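# Reseat and reclamp crooked part on upright fixture plate

## Task

Fix the part that sits clamped at an angle on the vertical plate: make it sit on both locating pins and bear against the side stop, then clamp it again so the strap's heel rests on its step block and the cam lever is closed.

## Robot and tools

Robot: two seven-joint arms, left_arm and right_arm, each with a parallel two-finger gripper. Cameras: cam_head_left, cam_head_right, cam_high, cam_low (fixed) and cam_left_wrist, cam_right_wrist (on the hands), all 896x504.

Frame: every pose, velocity and offset uses the scene frame. Its origin is at table-top height, halfway between the nominal arm bases. +x points out over the table, +z up, and left_arm is on the +y side (image left/right do not follow arm names). Calibrated bases: left_arm at (-0.009, +0.358, 0) m, right_arm at (+0.044, -0.372, 0) m, both almost unrotated. Reported hand poses may be a few cm off, more at long reach.

Gripper geometry: fingers point along the gripper's own +z and close along its y. end_effector_position is the point between the pads when closed, about 2 cm short of the fingertips; closing pushes the tips roughly 10 mm further forward, mostly while the pads are more than 40 mm apart.

execute_actions(actions, cameras): actions is a list of actions, each 0.5 s. One action is a table of 1 to 15 rows (each row one 1/30 s step; a short table repeats its final row). Every row holds 14 numbers in [-1, 1]: left_arm dx, dy, dz, rx, ry, rz, opening, then right_arm in the same order. Both arms always appear. dx..rz are offsets, not poses: they count from that arm's Hand target as it was when the action began (every row from that same start, not from the row before), along scene axes; 1.0 equals 0.6 m or 180 degrees. rx, ry, rz form one rotation vector, turned about the Hand target's position. Repeating an offset in a later action moves further. Six zeros re-request the current Hand target. opening is absolute: +1 fully open (0.084 m), -1 closed; a 0 is a real command, so resend the current value to keep a gripper unchanged. cameras: list of names, ["all"], or []; images come only when asked or when actions is empty. An unknown camera name voids the call.

move(target, speed, blend, opening_speed, blocking, cameras): target is one 14-number row, or a list of up to 15 such rows, same layout and scale as above; each row is an offset from the Hand targets at the move's start (not from the prior row). Straight-line paths; all arms finish together; at most 10 s total. speed: m/s, 0.002 to 1, default 0.25 (rotation up to twice that in rad/s); one value or one per row. blend: corner rounding in metres for a list, default 0 (stop at each row). opening_speed: per second on the -1..+1 scale, at least 0.2. blocking=false returns after about 0.5 s while motion continues. Paths ignore obstacles and the other arm; faster moves lag, stray and hit harder, and aiming far beyond a contact presses harder. The result adds a "move:" line: done, off_target, moving, held or fault, plus limits such as paced (pose clipped) or held (steps withheld). done means within 3 mm and 2 degrees, not that anything was touched.

wait(seconds 0 to 10): lets time pass holding last commands. stop(): brakes a running move. zoom_image(camera, region [x0, y0, x1, y1] in image pixels, up to 504 wide and 504 high) enlarges part of the newest image of that camera. clear_fault(arm: left_arm or right_arm) clears a reported torque fault. finished_scene(scene: current scene number) ends the scene irreversibly; the part must stay correctly clamped with no robot help.

Controller: each step the commanded pose is clipped to within 70 mm and 16 degrees of the measured gripper pose. Hand target in results is the last commanded pose after clipping; the gripper often rests short of it, so send the remaining gap as an offset. To stop pushing on something, command the target back past the gripper. Big wrist turns can swing the elbow. Joint limits: elbow -0.192 to 3.927 rad (straight at 2.742), wrist pitch -1.693 to 3.142, shoulder -2.059 to 2.094, others about plus or minus 6.283.

Result lines: end_effector_position (m), end_effector_quat_wxyz, linear and angular velocities (omitted when Joint velocities read within noise), Hand target, Tool commands, grip_measured (same scale as opening), Joint positions (last value = finger gap in m), joint torques (whole drive output, offset and noisy), Wrist depth (per wrist camera, 7x7 cells listed row by row from top left, separated by " / ", median distance in mm from 172 to 3000; "-" means no valid value).

Gripping: to hold a part keep opening clearly below grip_measured; about 24 N per pad. Fast closing can squeeze too hard.

Avoid: the part or anything falling or being left off the table; letting go of moving parts; slamming into the plate, pins or fixture; any contact or squeeze between the two arms (the clearance check does not catch fingers). Contact torque limits (N m): waist 41.8, shoulder 42, upper arm roll 26.7, elbow 26.7, forearm roll 26.7, wrist pitch 14.4, wrist roll 15; reaching one, or a motor saturated for 1 s, triggers a TORQUE FAULT that stops the arm until clear_fault. Motors heat when holding loads, stretched out, or pushing at unreachable poses: MOTOR HOT appears at 65 °C and an OVER-TEMPERATURE FAULT brakes the arm at 80 °C for 30 s or more. Smooth, gentle, efficient motion is preferred.

Each tool is called after ">>>" by a JSON object that holds its "api" and its "payload", one argument or row to a line.

## Session

>>> {"api": "execute_actions", "payload": {
  "actions": []
}}

Scene clock: 0.00 s.
left_arm: end_effector_position=(+0.2621, -0.0350, +0.1309) grip_measured=+1.00 end_effector_quat_wxyz=(-0.010, +0.901, -0.418, +0.112) | right_arm: end_effector_position=(+0.3979, -0.6835, +0.3565) grip_measured=+1.00 end_effector_quat_wxyz=(+0.038, -0.222, +0.974, -0.010)
Joint positions: left_arm=[-0.962 0.045 -0.029 0.813 0.246 0.603 -0.33 0.084] | right_arm=[-0.836 -0.07 0.08 1.392 0.057 1.403 1.934 0.084]
Joint velocities: within noise
Joint torques (N m): no reading
Wrist depth (mm): cam_left_wrist=[302 296 309 303 297 292 285 / 296 307 301 295 290 285 279 / 300 300 294 288 283 278 273 / 298 294 288 282 277 272 267 / 294 288 283 278 272 268 262 / 287 282 276 272 267 262 257 / 280 275 270 266 261 256 251] | cam_right_wrist=[1391 1394 477 476 474 471 468 / 1408 1414 482 481 476 474 472 / 1428 1420 486 484 480 477 474 / 1446 491 490 486 482 479 478 / 1446 495 491 491 486 482 481 / 1458 499 498 493 491 488 485 / 1483 503 500 498 493 493 488]
Hand target: left_arm +0.2621, -0.0350, +0.1309; -0.010, +0.901, -0.418, +0.112 | right_arm +0.3979, -0.6835, +0.3565; +0.038, -0.222, +0.974, -0.010
Tool commands: left_gripper/opening=+1.0 right_gripper/opening=+1.0

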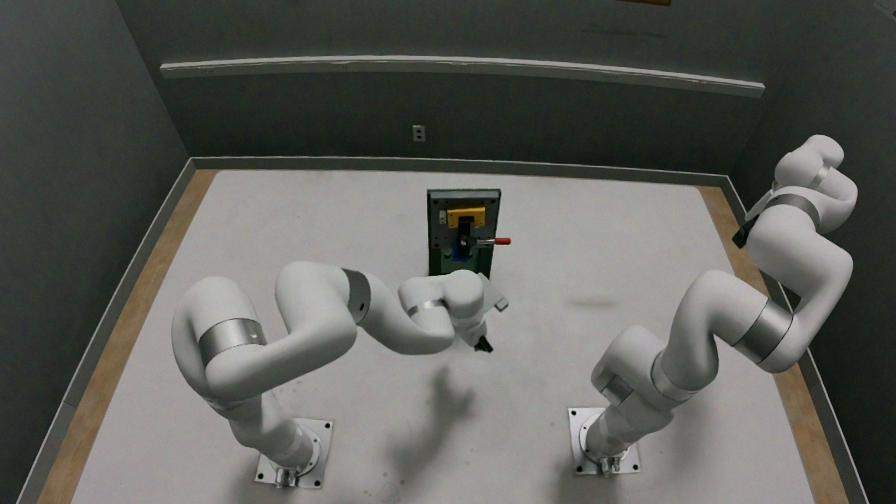

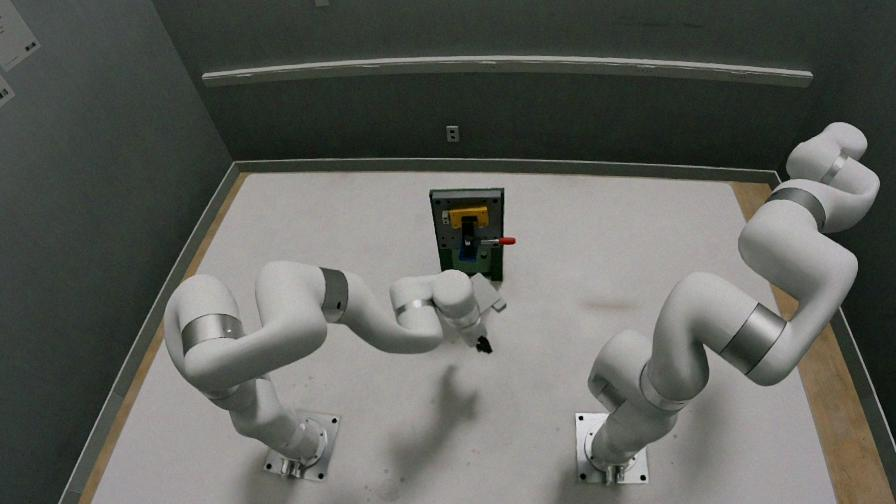

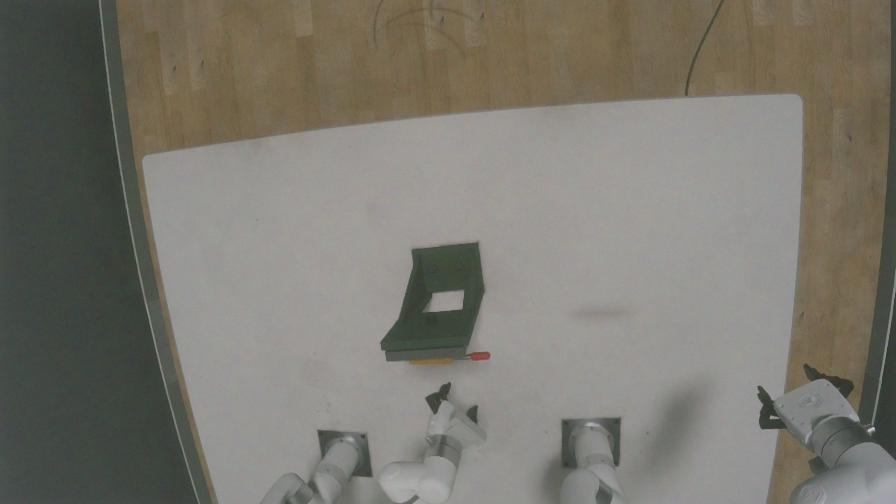

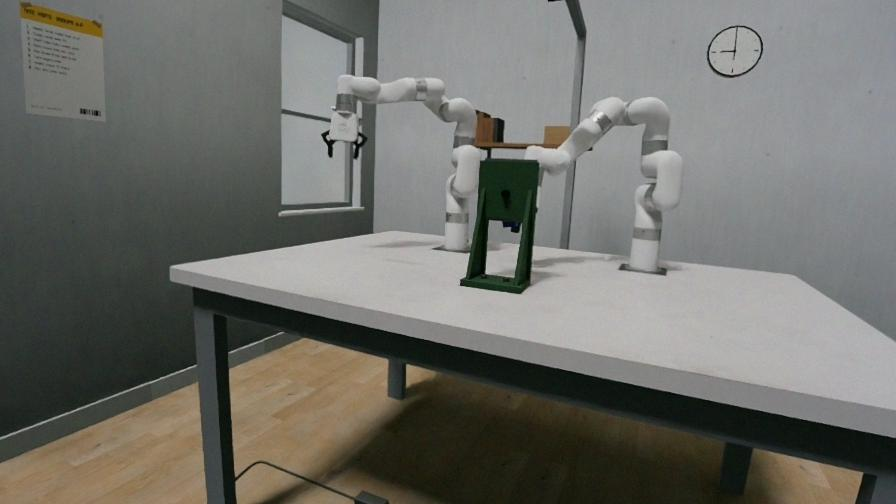

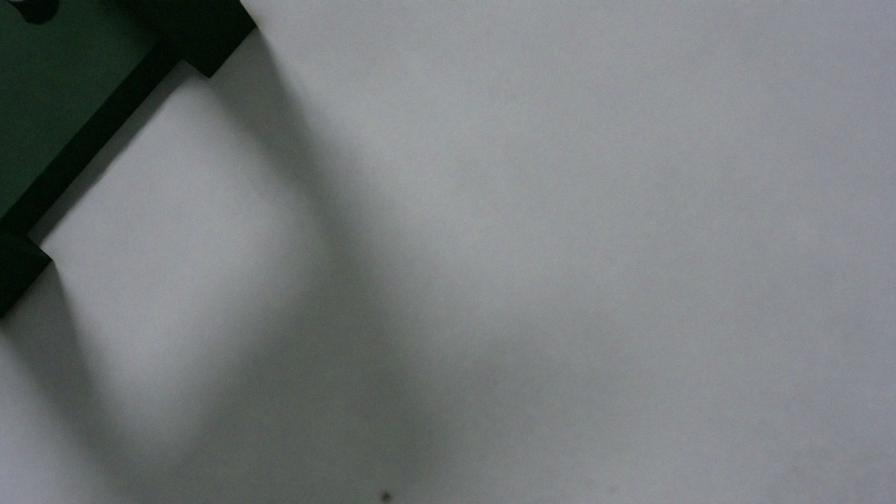

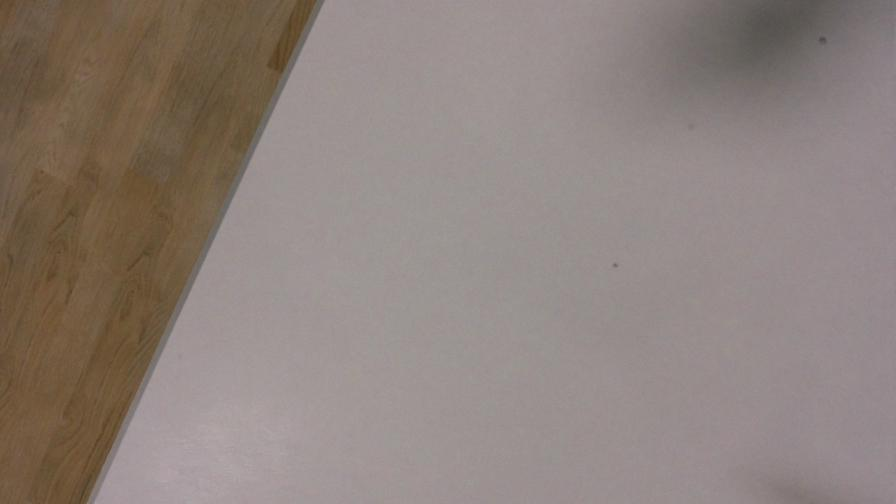

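>>> {"api": "zoom_image", "payload": {
  "camera": "cam_head_left",
  "region": [400, 170, 540, 290]
}}

>>> {"api": "zoom_image", "payload": {
  "camera": "cam_head_right",
  "region": [400, 170, 540, 290]
}}

>>> {"api": "zoom_image", "payload": {
  "camera": "cam_high",
  "region": [360, 220, 520, 440]
}}

>>> {"api": "zoom_image", "payload": {
  "camera": "cam_low",
  "region": [430, 130, 580, 300]
}}

Scaled by 3.600.

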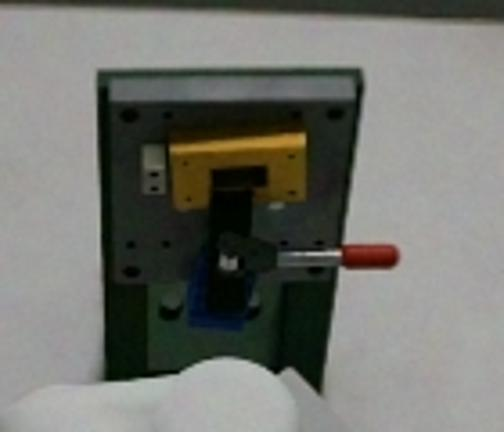

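Scaled by 3.600.

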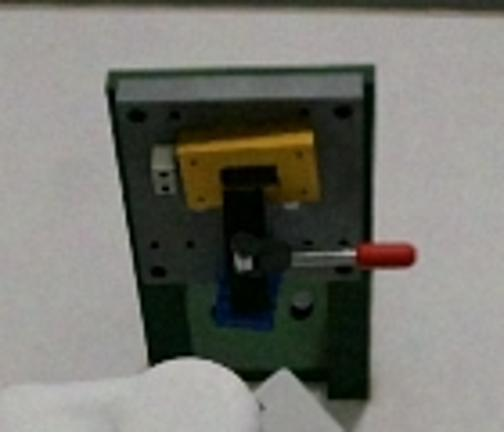

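Scaled by 2.291.

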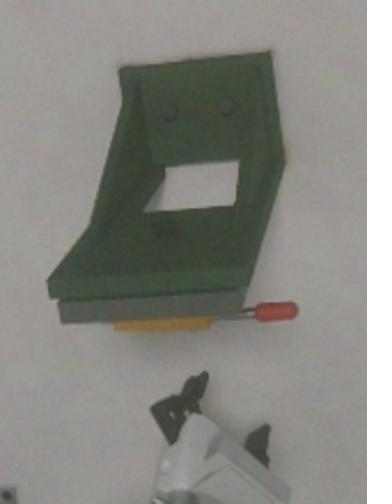

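Scaled by 2.965.

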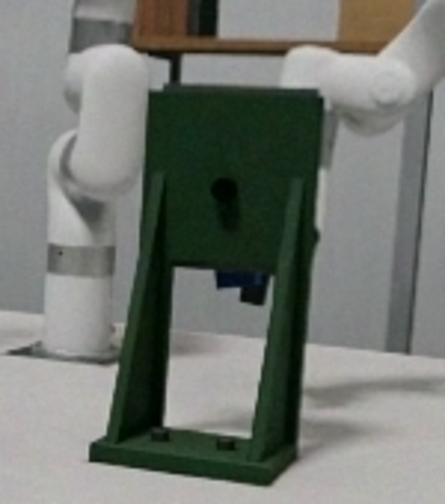

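>>> {"api": "move", "payload": {
  "target": [-0.153, 0.108, 0.25, -0.213, -0.393, 0.203, 1, 0, 0, 0, 0, 0, 0, 1],
  "speed": 0.5,
  "cameras": ["cam_left_wrist", "cam_head_left", "cam_high"]
}}

Scene clock: 22.20 s.
left_arm: end_effector_position=(+0.1703, +0.0298, +0.2809) grip_measured=+1.00 end_effector_quat_wxyz=(+0.000, +0.707, -0.001, +0.707) | right_arm: end_effector_position=(+0.3979, -0.6835, +0.3565) grip_measured=+1.00 end_effector_quat_wxyz=(+0.038, -0.222, +0.974, -0.010)
Joint positions: left_arm=[-0.879 -0.185 -0.898 0.545 1.315 1.589 -2.466 0.084] | right_arm=[-0.836 -0.07 0.08 1.392 0.057 1.403 1.934 0.084]
Joint torques (N m): left_arm=[9.61 -2.36 0.11 15.11 4.69 4.05 -1.35] | right_arm=[0.14 -17.69 -0.28 18.3 0 -2.23 -0.12]
Wrist depth (mm): cam_left_wrist=[1996 1974 1991 2002 1996 1979 1996 / 1974 1991 1985 1962 1968 1974 1979 / 1985 1979 1974 1979 1957 1974 1985 / 1968 1996 1962 1974 437 1974 1968 / 1974 1991 1991 431 418 1991 1991 / 1974 1957 1991 431 413 1979 1991 / 1957 1968 1946 431 434 1985 1974] | cam_right_wrist=[1402 1397 477 476 474 470 466 / 1408 1411 481 478 477 474 469 / 1414 1420 486 483 481 477 474 / 1425 492 490 486 483 479 479 / 1431 495 493 488 487 483 478 / 1452 500 497 494 492 488 485 / 1477 503 499 494 493 491 489]
Hand target: left_arm +0.1703, +0.0298, +0.2809; +0.000, +0.707, -0.001, +0.707 | right_arm +0.3979, -0.6835, +0.3565; +0.038, -0.222, +0.974, -0.010
Off the commanded pose: left_arm 0.000 m, 0 deg | right_arm 0.000 m, 0 deg.
move: done; limits=paced
Images, in order (width x height): cam_head_left 896x504, cam_high 896x504, cam_left_wrist 896x504.

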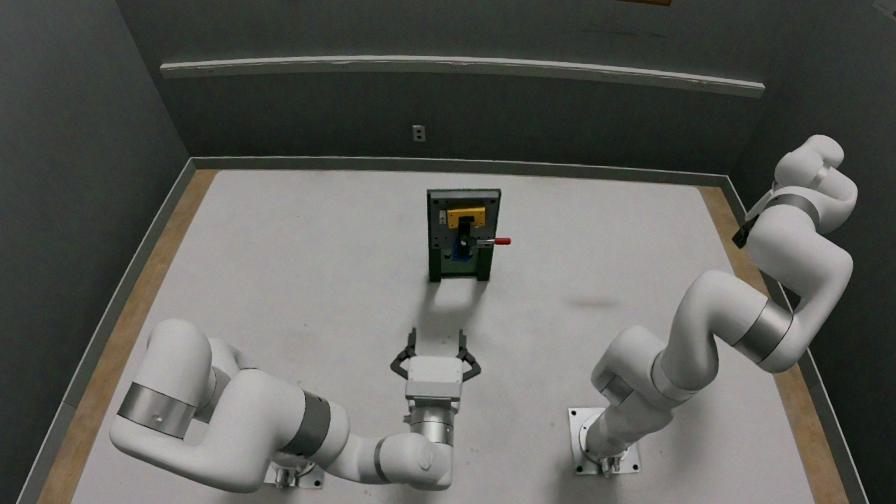

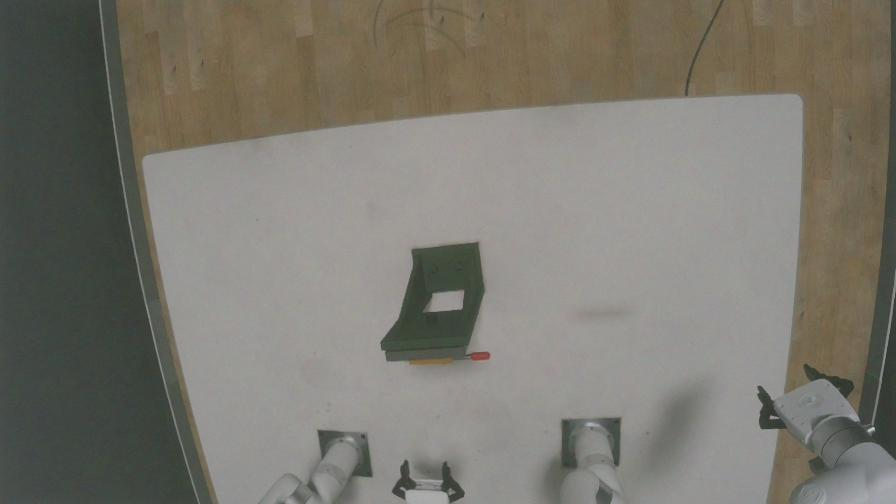

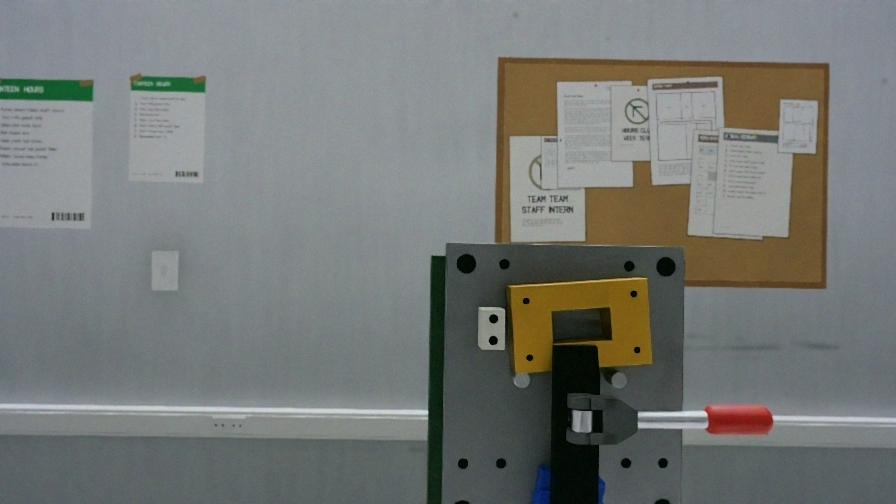

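>>> {"api": "zoom_image", "payload": {
  "camera": "cam_left_wrist",
  "region": [420, 230, 800, 504]
}}

>>> {"api": "move", "payload": {
  "target": [0.05, -0.125, -0.09, 0, 0, 0, 1, 0, 0, 0, 0, 0, 0, 1],
  "cameras": ["cam_left_wrist", "cam_head_left", "cam_head_right", "cam_high"]
}}

Scaled by 1.326.

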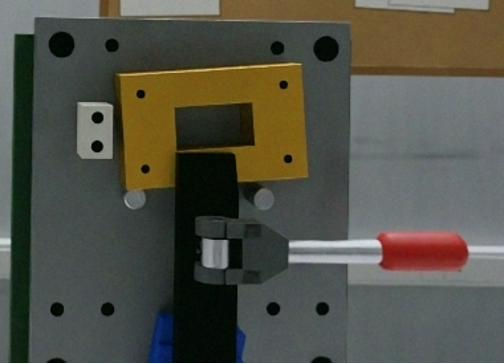

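Scene clock: 32.60 s.
left_arm: end_effector_position=(+0.2003, -0.0452, +0.2269) grip_measured=+1.00 end_effector_quat_wxyz=(+0.000, +0.707, -0.001, +0.707) | right_arm: end_effector_position=(+0.3979, -0.6835, +0.3565) grip_measured=+1.00 end_effector_quat_wxyz=(+0.038, -0.222, +0.974, -0.010)
Joint positions: left_arm=[-0.863 0.338 -0.852 0.791 1.593 1.853 -2.589 0.084] | right_arm=[-0.836 -0.07 0.08 1.392 0.057 1.403 1.934 0.084]
Joint torques (N m): left_arm=[-9.18 -9.11 -2.54 14.11 4.55 4.27 -1.51] | right_arm=[-0.05 -17.28 -0.18 18.16 -0.05 -2.26 -0.11]
Wrist depth (mm): cam_left_wrist=[1951 1957 1940 1951 1946 1951 1957 / 1940 1957 1946 1974 1935 1940 1962 / 1946 1951 401 386 1930 1946 1962 / 1924 1935 400 384 1957 1935 1957 / 1935 1940 402 373 409 1957 1951 / 1951 1951 402 391 1903 1968 1951 / 1924 1951 419 380 440 1946 1962] | cam_right_wrist=[1397 1388 477 479 474 470 469 / 1417 1402 482 479 477 473 470 / 1422 1431 486 482 480 476 471 / 1437 492 489 486 482 480 479 / 1443 496 493 490 485 483 482 / 1471 501 497 491 489 488 485 / 1480 505 501 497 494 492 490]
Hand target: left_arm +0.2003, -0.0452, +0.2269; +0.000, +0.707, -0.001, +0.707 | right_arm +0.3979, -0.6835, +0.3565; +0.038, -0.222, +0.974, -0.010
Off the commanded pose: left_arm 0.000 m, 0 deg | right_arm 0.000 m, 0 deg.
move: done
Images, in order (width x height): cam_head_left 896x504, cam_head_right 896x504, cam_high 896x504, cam_left_wrist 896x504.

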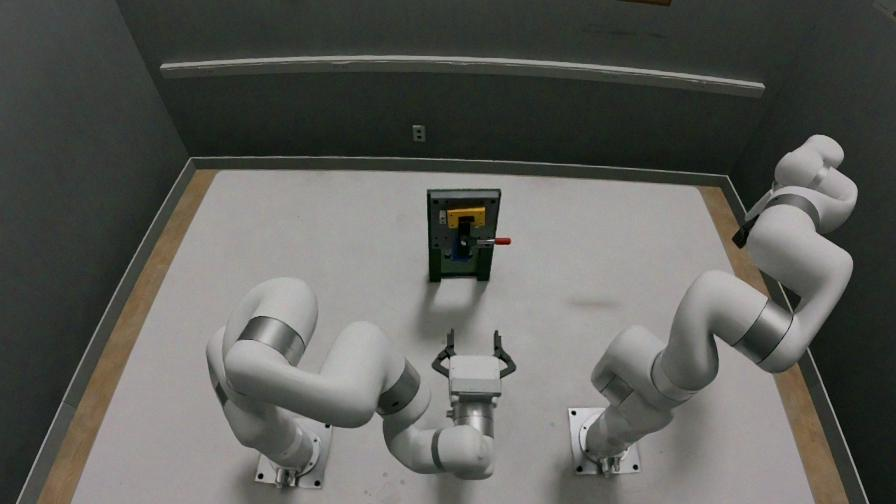

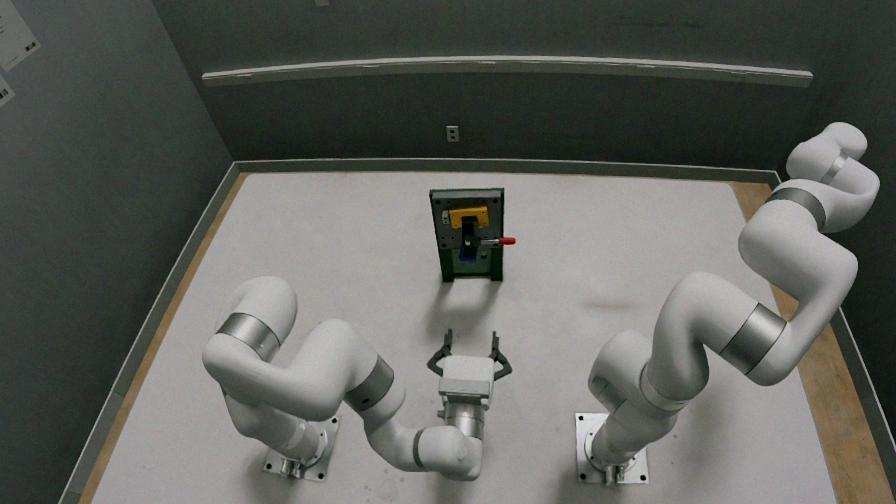

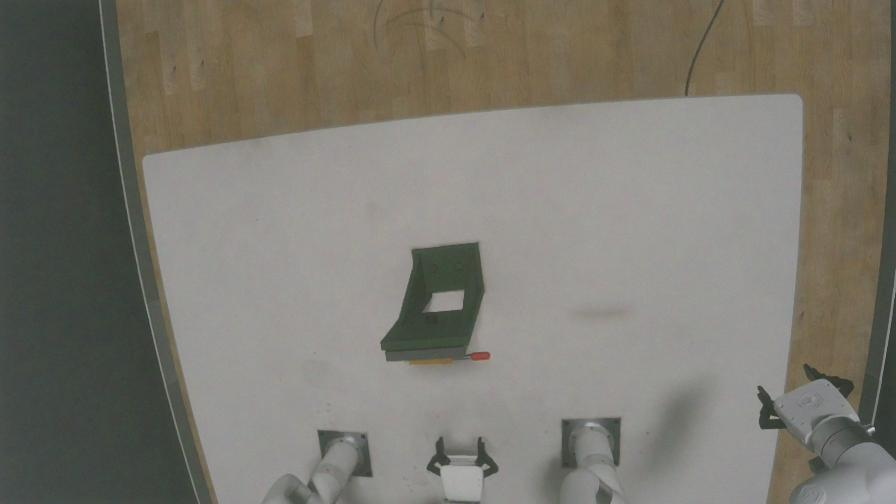

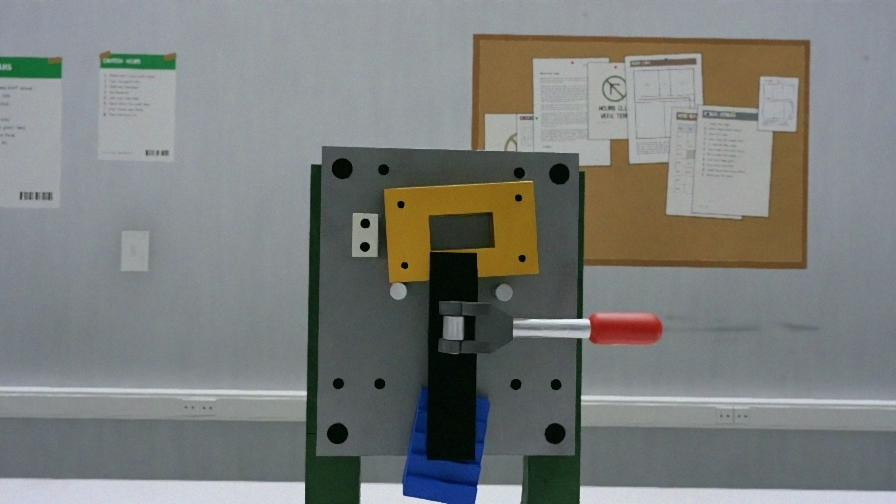

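>>> {"api": "move", "payload": {
  "target": [0.025, 0.137, -0.128, 0, 0, -0.111, 1, -0.113, 0.639, -0.178, 0.5306, -0.0718, -0.2835, 1],
  "speed": 0.5,
  "cameras": ["cam_left_wrist", "cam_right_wrist", "cam_head_left", "cam_high"]
}}

Scene clock: 50.87 s.
left_arm: end_effector_position=(+0.2153, +0.0370, +0.1501) grip_measured=+1.00 end_effector_quat_wxyz=(+0.123, +0.696, -0.124, +0.696) | right_arm: end_effector_position=(+0.3376, -0.3516, +0.2621) grip_measured=+1.00 end_effector_quat_wxyz=(+0.236, +0.204, +0.738, +0.599)
Joint positions: left_arm=[-0.749 0.193 -0.818 0.291 1.936 1.647 -2.943 0.084] | right_arm=[-0.853 -0.624 -0.055 0.194 1.252 1.608 2.26 0.084]
Joint torques (N m): left_arm=[9.5 -5.06 0.35 3.86 3.66 4.58 -1.4] | right_arm=[-0.76 1.43 -3.47 19.09 -1.72 3.02 -1.24]
Wrist depth (mm): cam_left_wrist=[1669 1767 371 389 2199 2405 2356 / 1677 1781 371 373 2220 2397 2348 / 1669 1772 377 383 2165 2397 2348 / 1686 1772 376 376 2213 2414 2348 / 1677 1758 376 373 2220 2431 2381 / 1665 1741 876 433 2112 2264 2158 / 679 683 632 489 706 716 725] | cam_right_wrist=[321 424 657 1295 2242 2220 2112 / 327 453 688 1400 2414 2381 2257 / 331 466 580 487 454 2431 2431 / 335 450 562 472 436 435 2538 / 342 456 487 453 426 418 2634 / 347 493 714 2333 2340 2333 2333 / 353 508 809 2132 2119 2099 2112]
Hand target: left_arm +0.2153, +0.0370, +0.1501; +0.123, +0.696, -0.124, +0.696 | right_arm +0.3376, -0.3516, +0.2621; +0.236, +0.204, +0.738, +0.599 (not the last commanded pose)
Off the commanded pose: left_arm 0.000 m, 0 deg | right_arm 0.054 m, 14 deg.
move: held (right_arm; a check stopped the path); limits=held
pose unreachable (right arm): on one or more control steps of this call, first in action 0 (counted from 0), this arm could not follow its commanded pose, so it was not sent that pose on those steps. It may still have moved: this result reports where it is.
cause: moving toward the commanded pose would bring two parts of the arm too close to each other (joints 2 (shoulder) to 5 (forearm roll) lie between them).
Images, in order (width x height): cam_head_left 896x504, cam_high 896x504, cam_left_wrist 896x504, cam_right_wrist 896x504.

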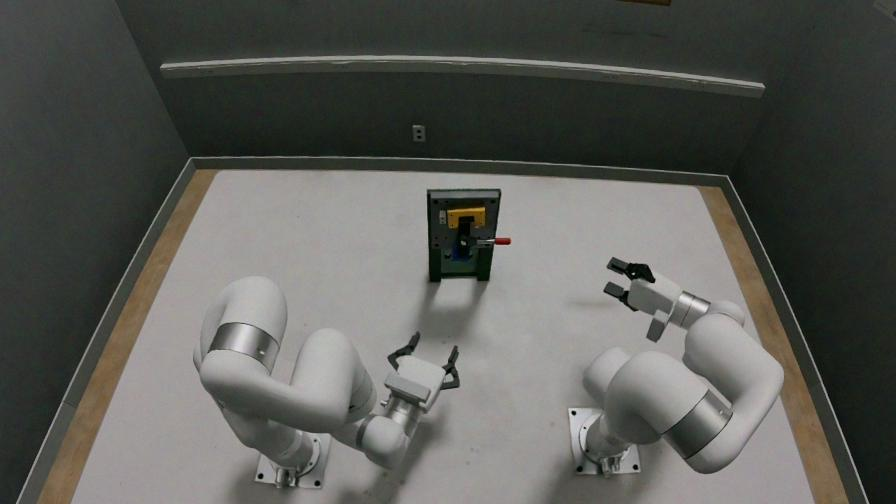

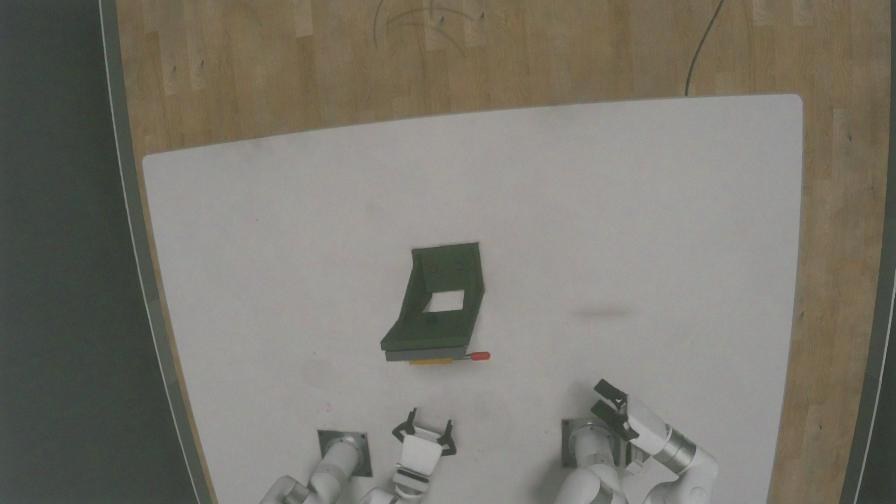

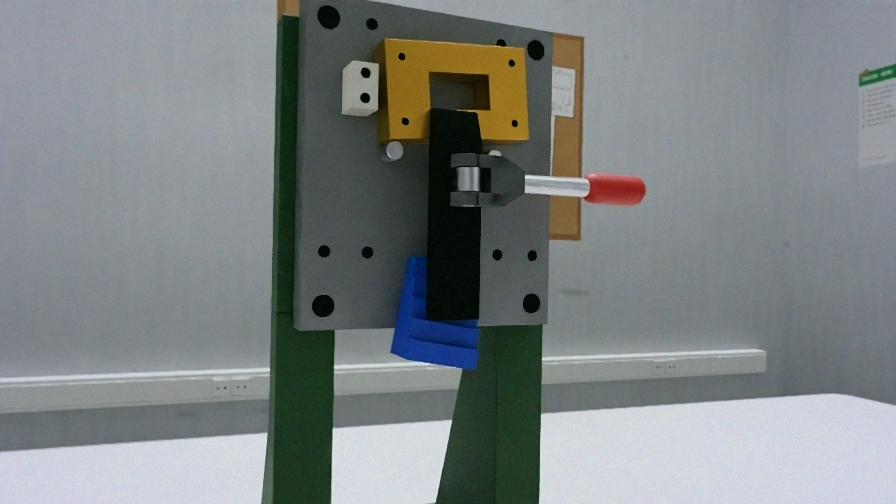

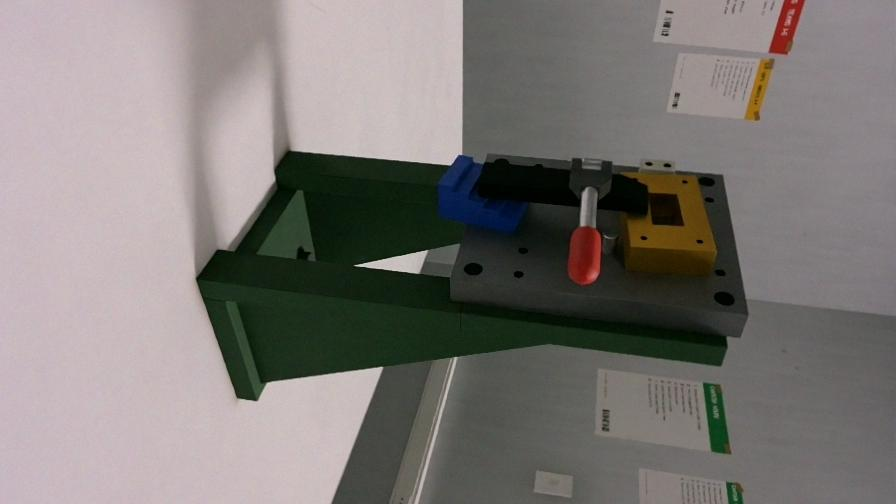

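>>> {"api": "zoom_image", "payload": {
  "camera": "cam_left_wrist",
  "region": [290, 0, 660, 380]
}}

>>> {"api": "zoom_image", "payload": {
  "camera": "cam_right_wrist",
  "region": [430, 130, 760, 350]
}}

Scaled by 1.326.

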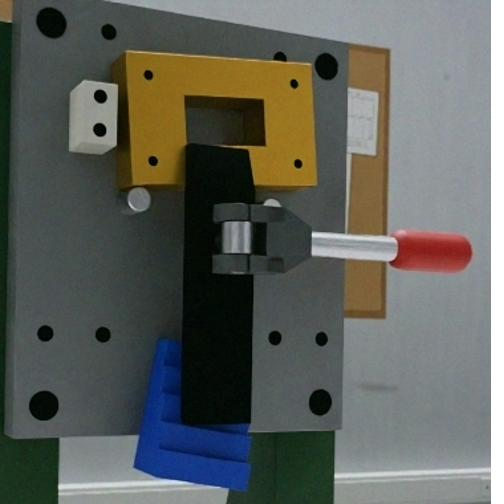

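Scaled by 1.527.

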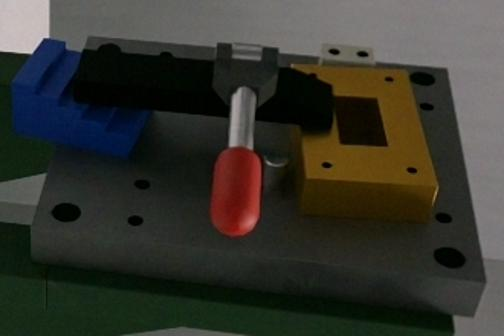

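>>> {"api": "move", "payload": {
  "target": [0, 0, 0, 0, 0, 0, 1, 0.0407, 0.2227, -0.0168, 0.0635, -0.0107, -0.0474, 1],
  "speed": 0.3,
  "cameras": ["cam_left_wrist", "cam_right_wrist", "cam_head_right", "cam_high"]
}}

Scene clock: 97.97 s.
left_arm: end_effector_position=(+0.2153, +0.0370, +0.1501) grip_measured=+1.00 end_effector_quat_wxyz=(+0.123, +0.696, -0.124, +0.696) | right_arm: end_effector_position=(+0.3390, -0.3343, +0.2604) grip_measured=+1.00 end_effector_quat_wxyz=(+0.238, +0.211, +0.727, +0.609)
Joint positions: left_arm=[-0.749 0.193 -0.818 0.291 1.937 1.647 -2.943 0.084] | right_arm=[-0.827 -0.675 -0.027 0.138 1.323 1.594 2.278 0.084]
Joint torques (N m): left_arm=[9.53 -4.67 0.27 4.02 3.44 4.52 -1.43] | right_arm=[-6.08 2.28 -3.84 19.34 -1.75 2.84 -1.42]
Wrist depth (mm): cam_left_wrist=[1669 1767 370 389 2206 2414 2364 / 1677 1767 370 373 2220 2389 2364 / 1677 1754 377 383 2158 2389 2348 / 1673 1781 377 376 2220 2431 2333 / 1690 1763 377 372 2199 2389 2348 / 1669 1741 872 433 2106 2257 2151 / 679 684 633 489 711 719 728] | cam_right_wrist=[328 460 712 2302 2271 2199 2165 / 333 470 736 2448 2414 2356 2249 / 336 478 562 471 442 2414 2431 / 340 460 590 446 427 457 2595 / 348 446 446 428 411 410 2654 / 351 480 735 2257 2309 2286 2309 / 355 518 861 2119 2099 2074 2112]
Hand target: left_arm +0.2153, +0.0370, +0.1501; +0.123, +0.696, -0.124, +0.696 | right_arm +0.3390, -0.3343, +0.2604; +0.238, +0.211, +0.727, +0.609 (not the last commanded pose)
Off the commanded pose: left_arm 0.000 m, 0 deg | right_arm 0.119 m, 13 deg.
move: held (right_arm; a check stopped the path); limits=held
pose unreachable (right arm): on one or more control steps of this call, first in action 0 (counted from 0), this arm could not follow its commanded pose, so it was not sent that pose on those steps. It may still have moved: this result reports where it is.
cause: moving toward the commanded pose would bring two parts of the arm too close to each other (joints 2 (shoulder) to 5 (forearm roll) lie between them).
Images, in order (width x height): cam_head_right 896x504, cam_high 896x504, cam_left_wrist 896x504, cam_right_wrist 896x504.

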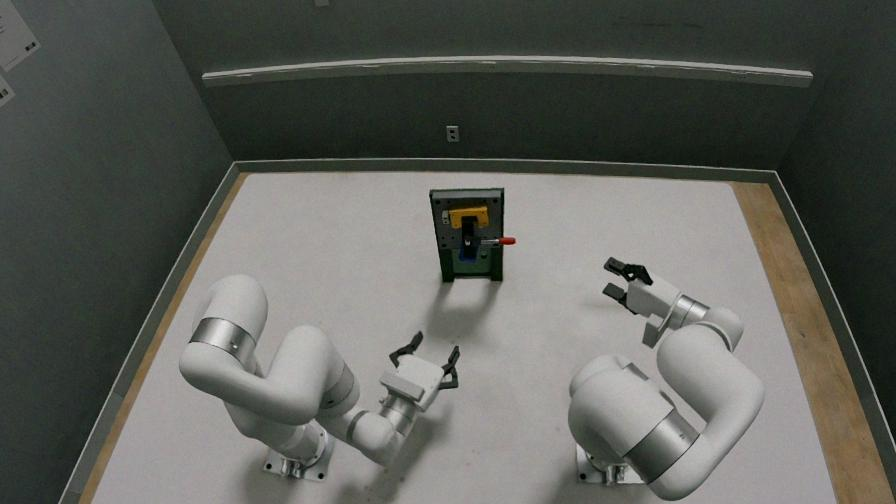

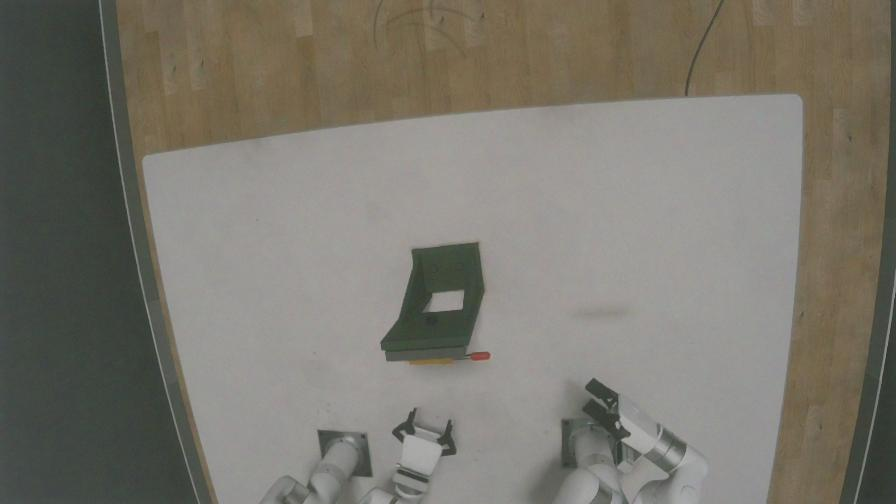

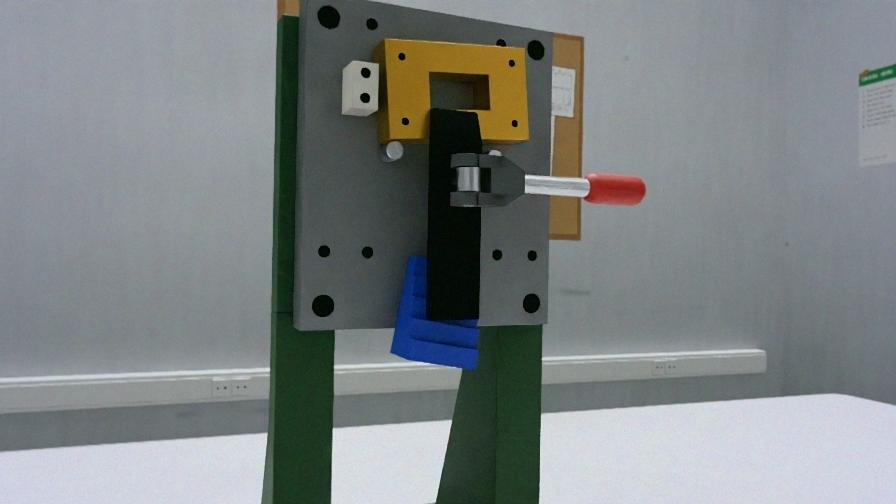

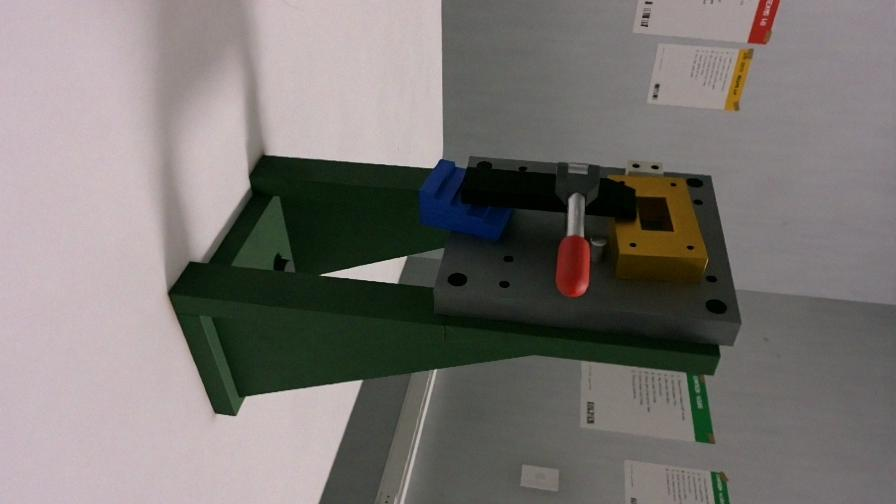

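>>> {"api": "move", "payload": {
  "target": [0, 0, 0, 0, 0, 0, 1, 0.06, 0.18, 0, 0, 0, 0, 1],
  "speed": 0.3,
  "cameras": ["cam_left_wrist", "cam_right_wrist", "cam_head_right"]
}}

Scene clock: 101.13 s.
left_arm: end_effector_position=(+0.2153, +0.0370, +0.1501) grip_measured=+1.00 end_effector_quat_wxyz=(+0.123, +0.696, -0.124, +0.696) | right_arm: end_effector_position=(+0.3436, -0.3039, +0.2604) grip_measured=+1.00 end_effector_quat_wxyz=(+0.234, +0.205, +0.726, +0.613)
Joint positions: left_arm=[-0.749 0.193 -0.818 0.291 1.937 1.647 -2.943 0.084] | right_arm=[-0.759 -0.761 0.051 0.084 1.441 1.558 2.321 0.084]
Joint torques (N m): left_arm=[9.29 -5.04 0.01 4.27 3.66 4.58 -1.34] | right_arm=[-5.77 3.65 -4.61 19.77 -1.83 2.95 -1.33]
Wrist depth (mm): cam_left_wrist=[1677 1767 371 388 2206 2397 2333 / 1686 1767 370 372 2199 2389 2348 / 1686 1767 377 383 2138 2405 2348 / 1669 1776 377 377 2213 2414 2325 / 1698 1781 377 373 2220 2381 2348 / 1669 1749 876 432 2112 2235 2151 / 680 684 632 491 707 718 728] | cam_right_wrist=[329 464 725 2264 2257 2145 2132 / 332 470 741 2397 2422 2294 2220 / 339 483 535 512 496 2431 2389 / 343 486 559 426 413 439 2510 / 348 426 425 398 382 392 2644 / 353 450 454 442 391 382 2356 / 357 497 867 2112 2125 2106 2112]
Hand target: left_arm +0.2153, +0.0370, +0.1501; +0.123, +0.696, -0.124, +0.696 | right_arm +0.3436, -0.3039, +0.2604; +0.234, +0.205, +0.726, +0.613 (not the last commanded pose)
Off the commanded pose: left_arm 0.000 m, 0 deg | right_arm 0.084 m, 1 deg.
move: held (right_arm; a check stopped the path); limits=held
pose unreachable (right arm): on one or more control steps of this call, first in action 0 (counted from 0), this arm could not follow its commanded pose, so it was not sent that pose on those steps. It may still have moved: this result reports where it is.
cause: moving toward the commanded pose would bring two parts of the arm too close to each other (joints 2 (shoulder) to 5 (forearm roll) lie between them).
Images, in order (width x height): cam_head_right 896x504, cam_left_wrist 896x504, cam_right_wrist 896x504.

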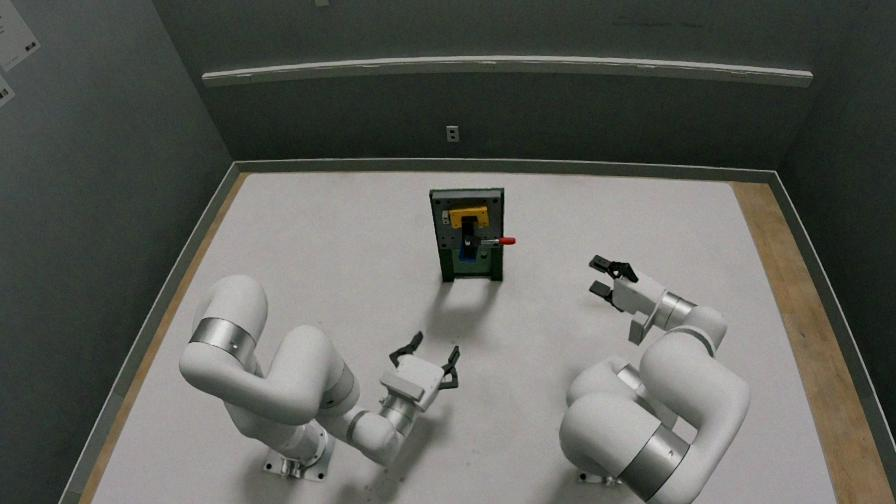

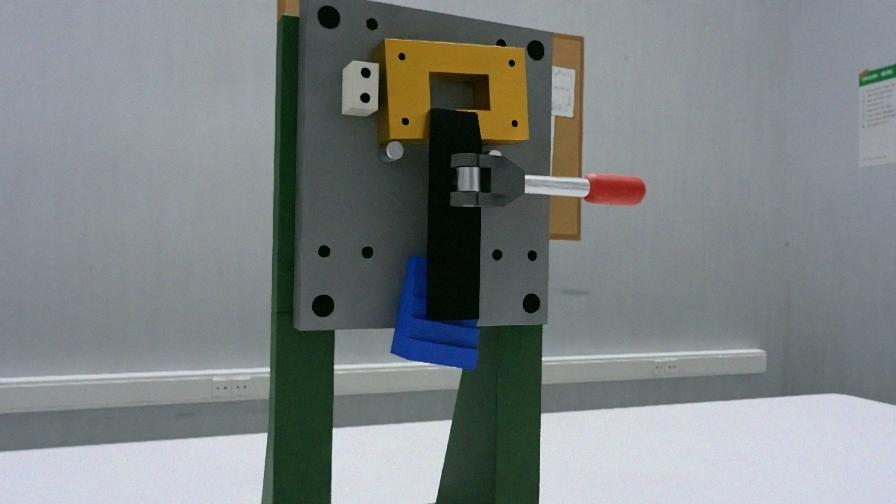

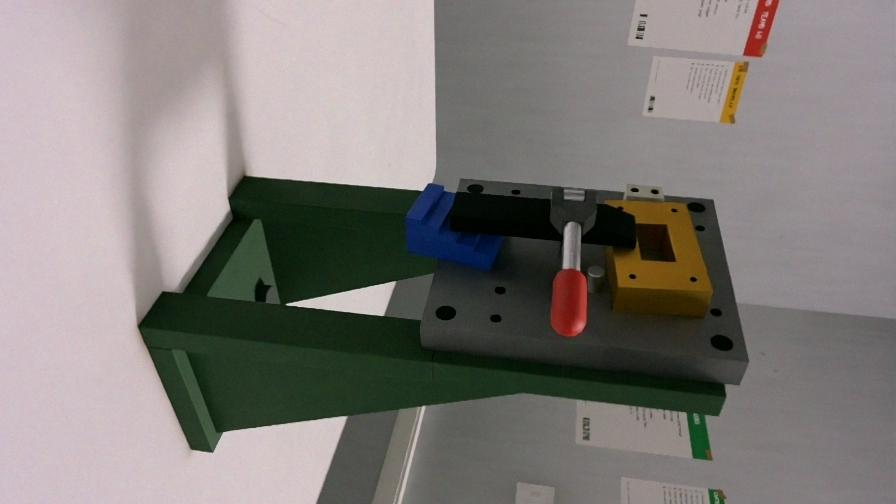

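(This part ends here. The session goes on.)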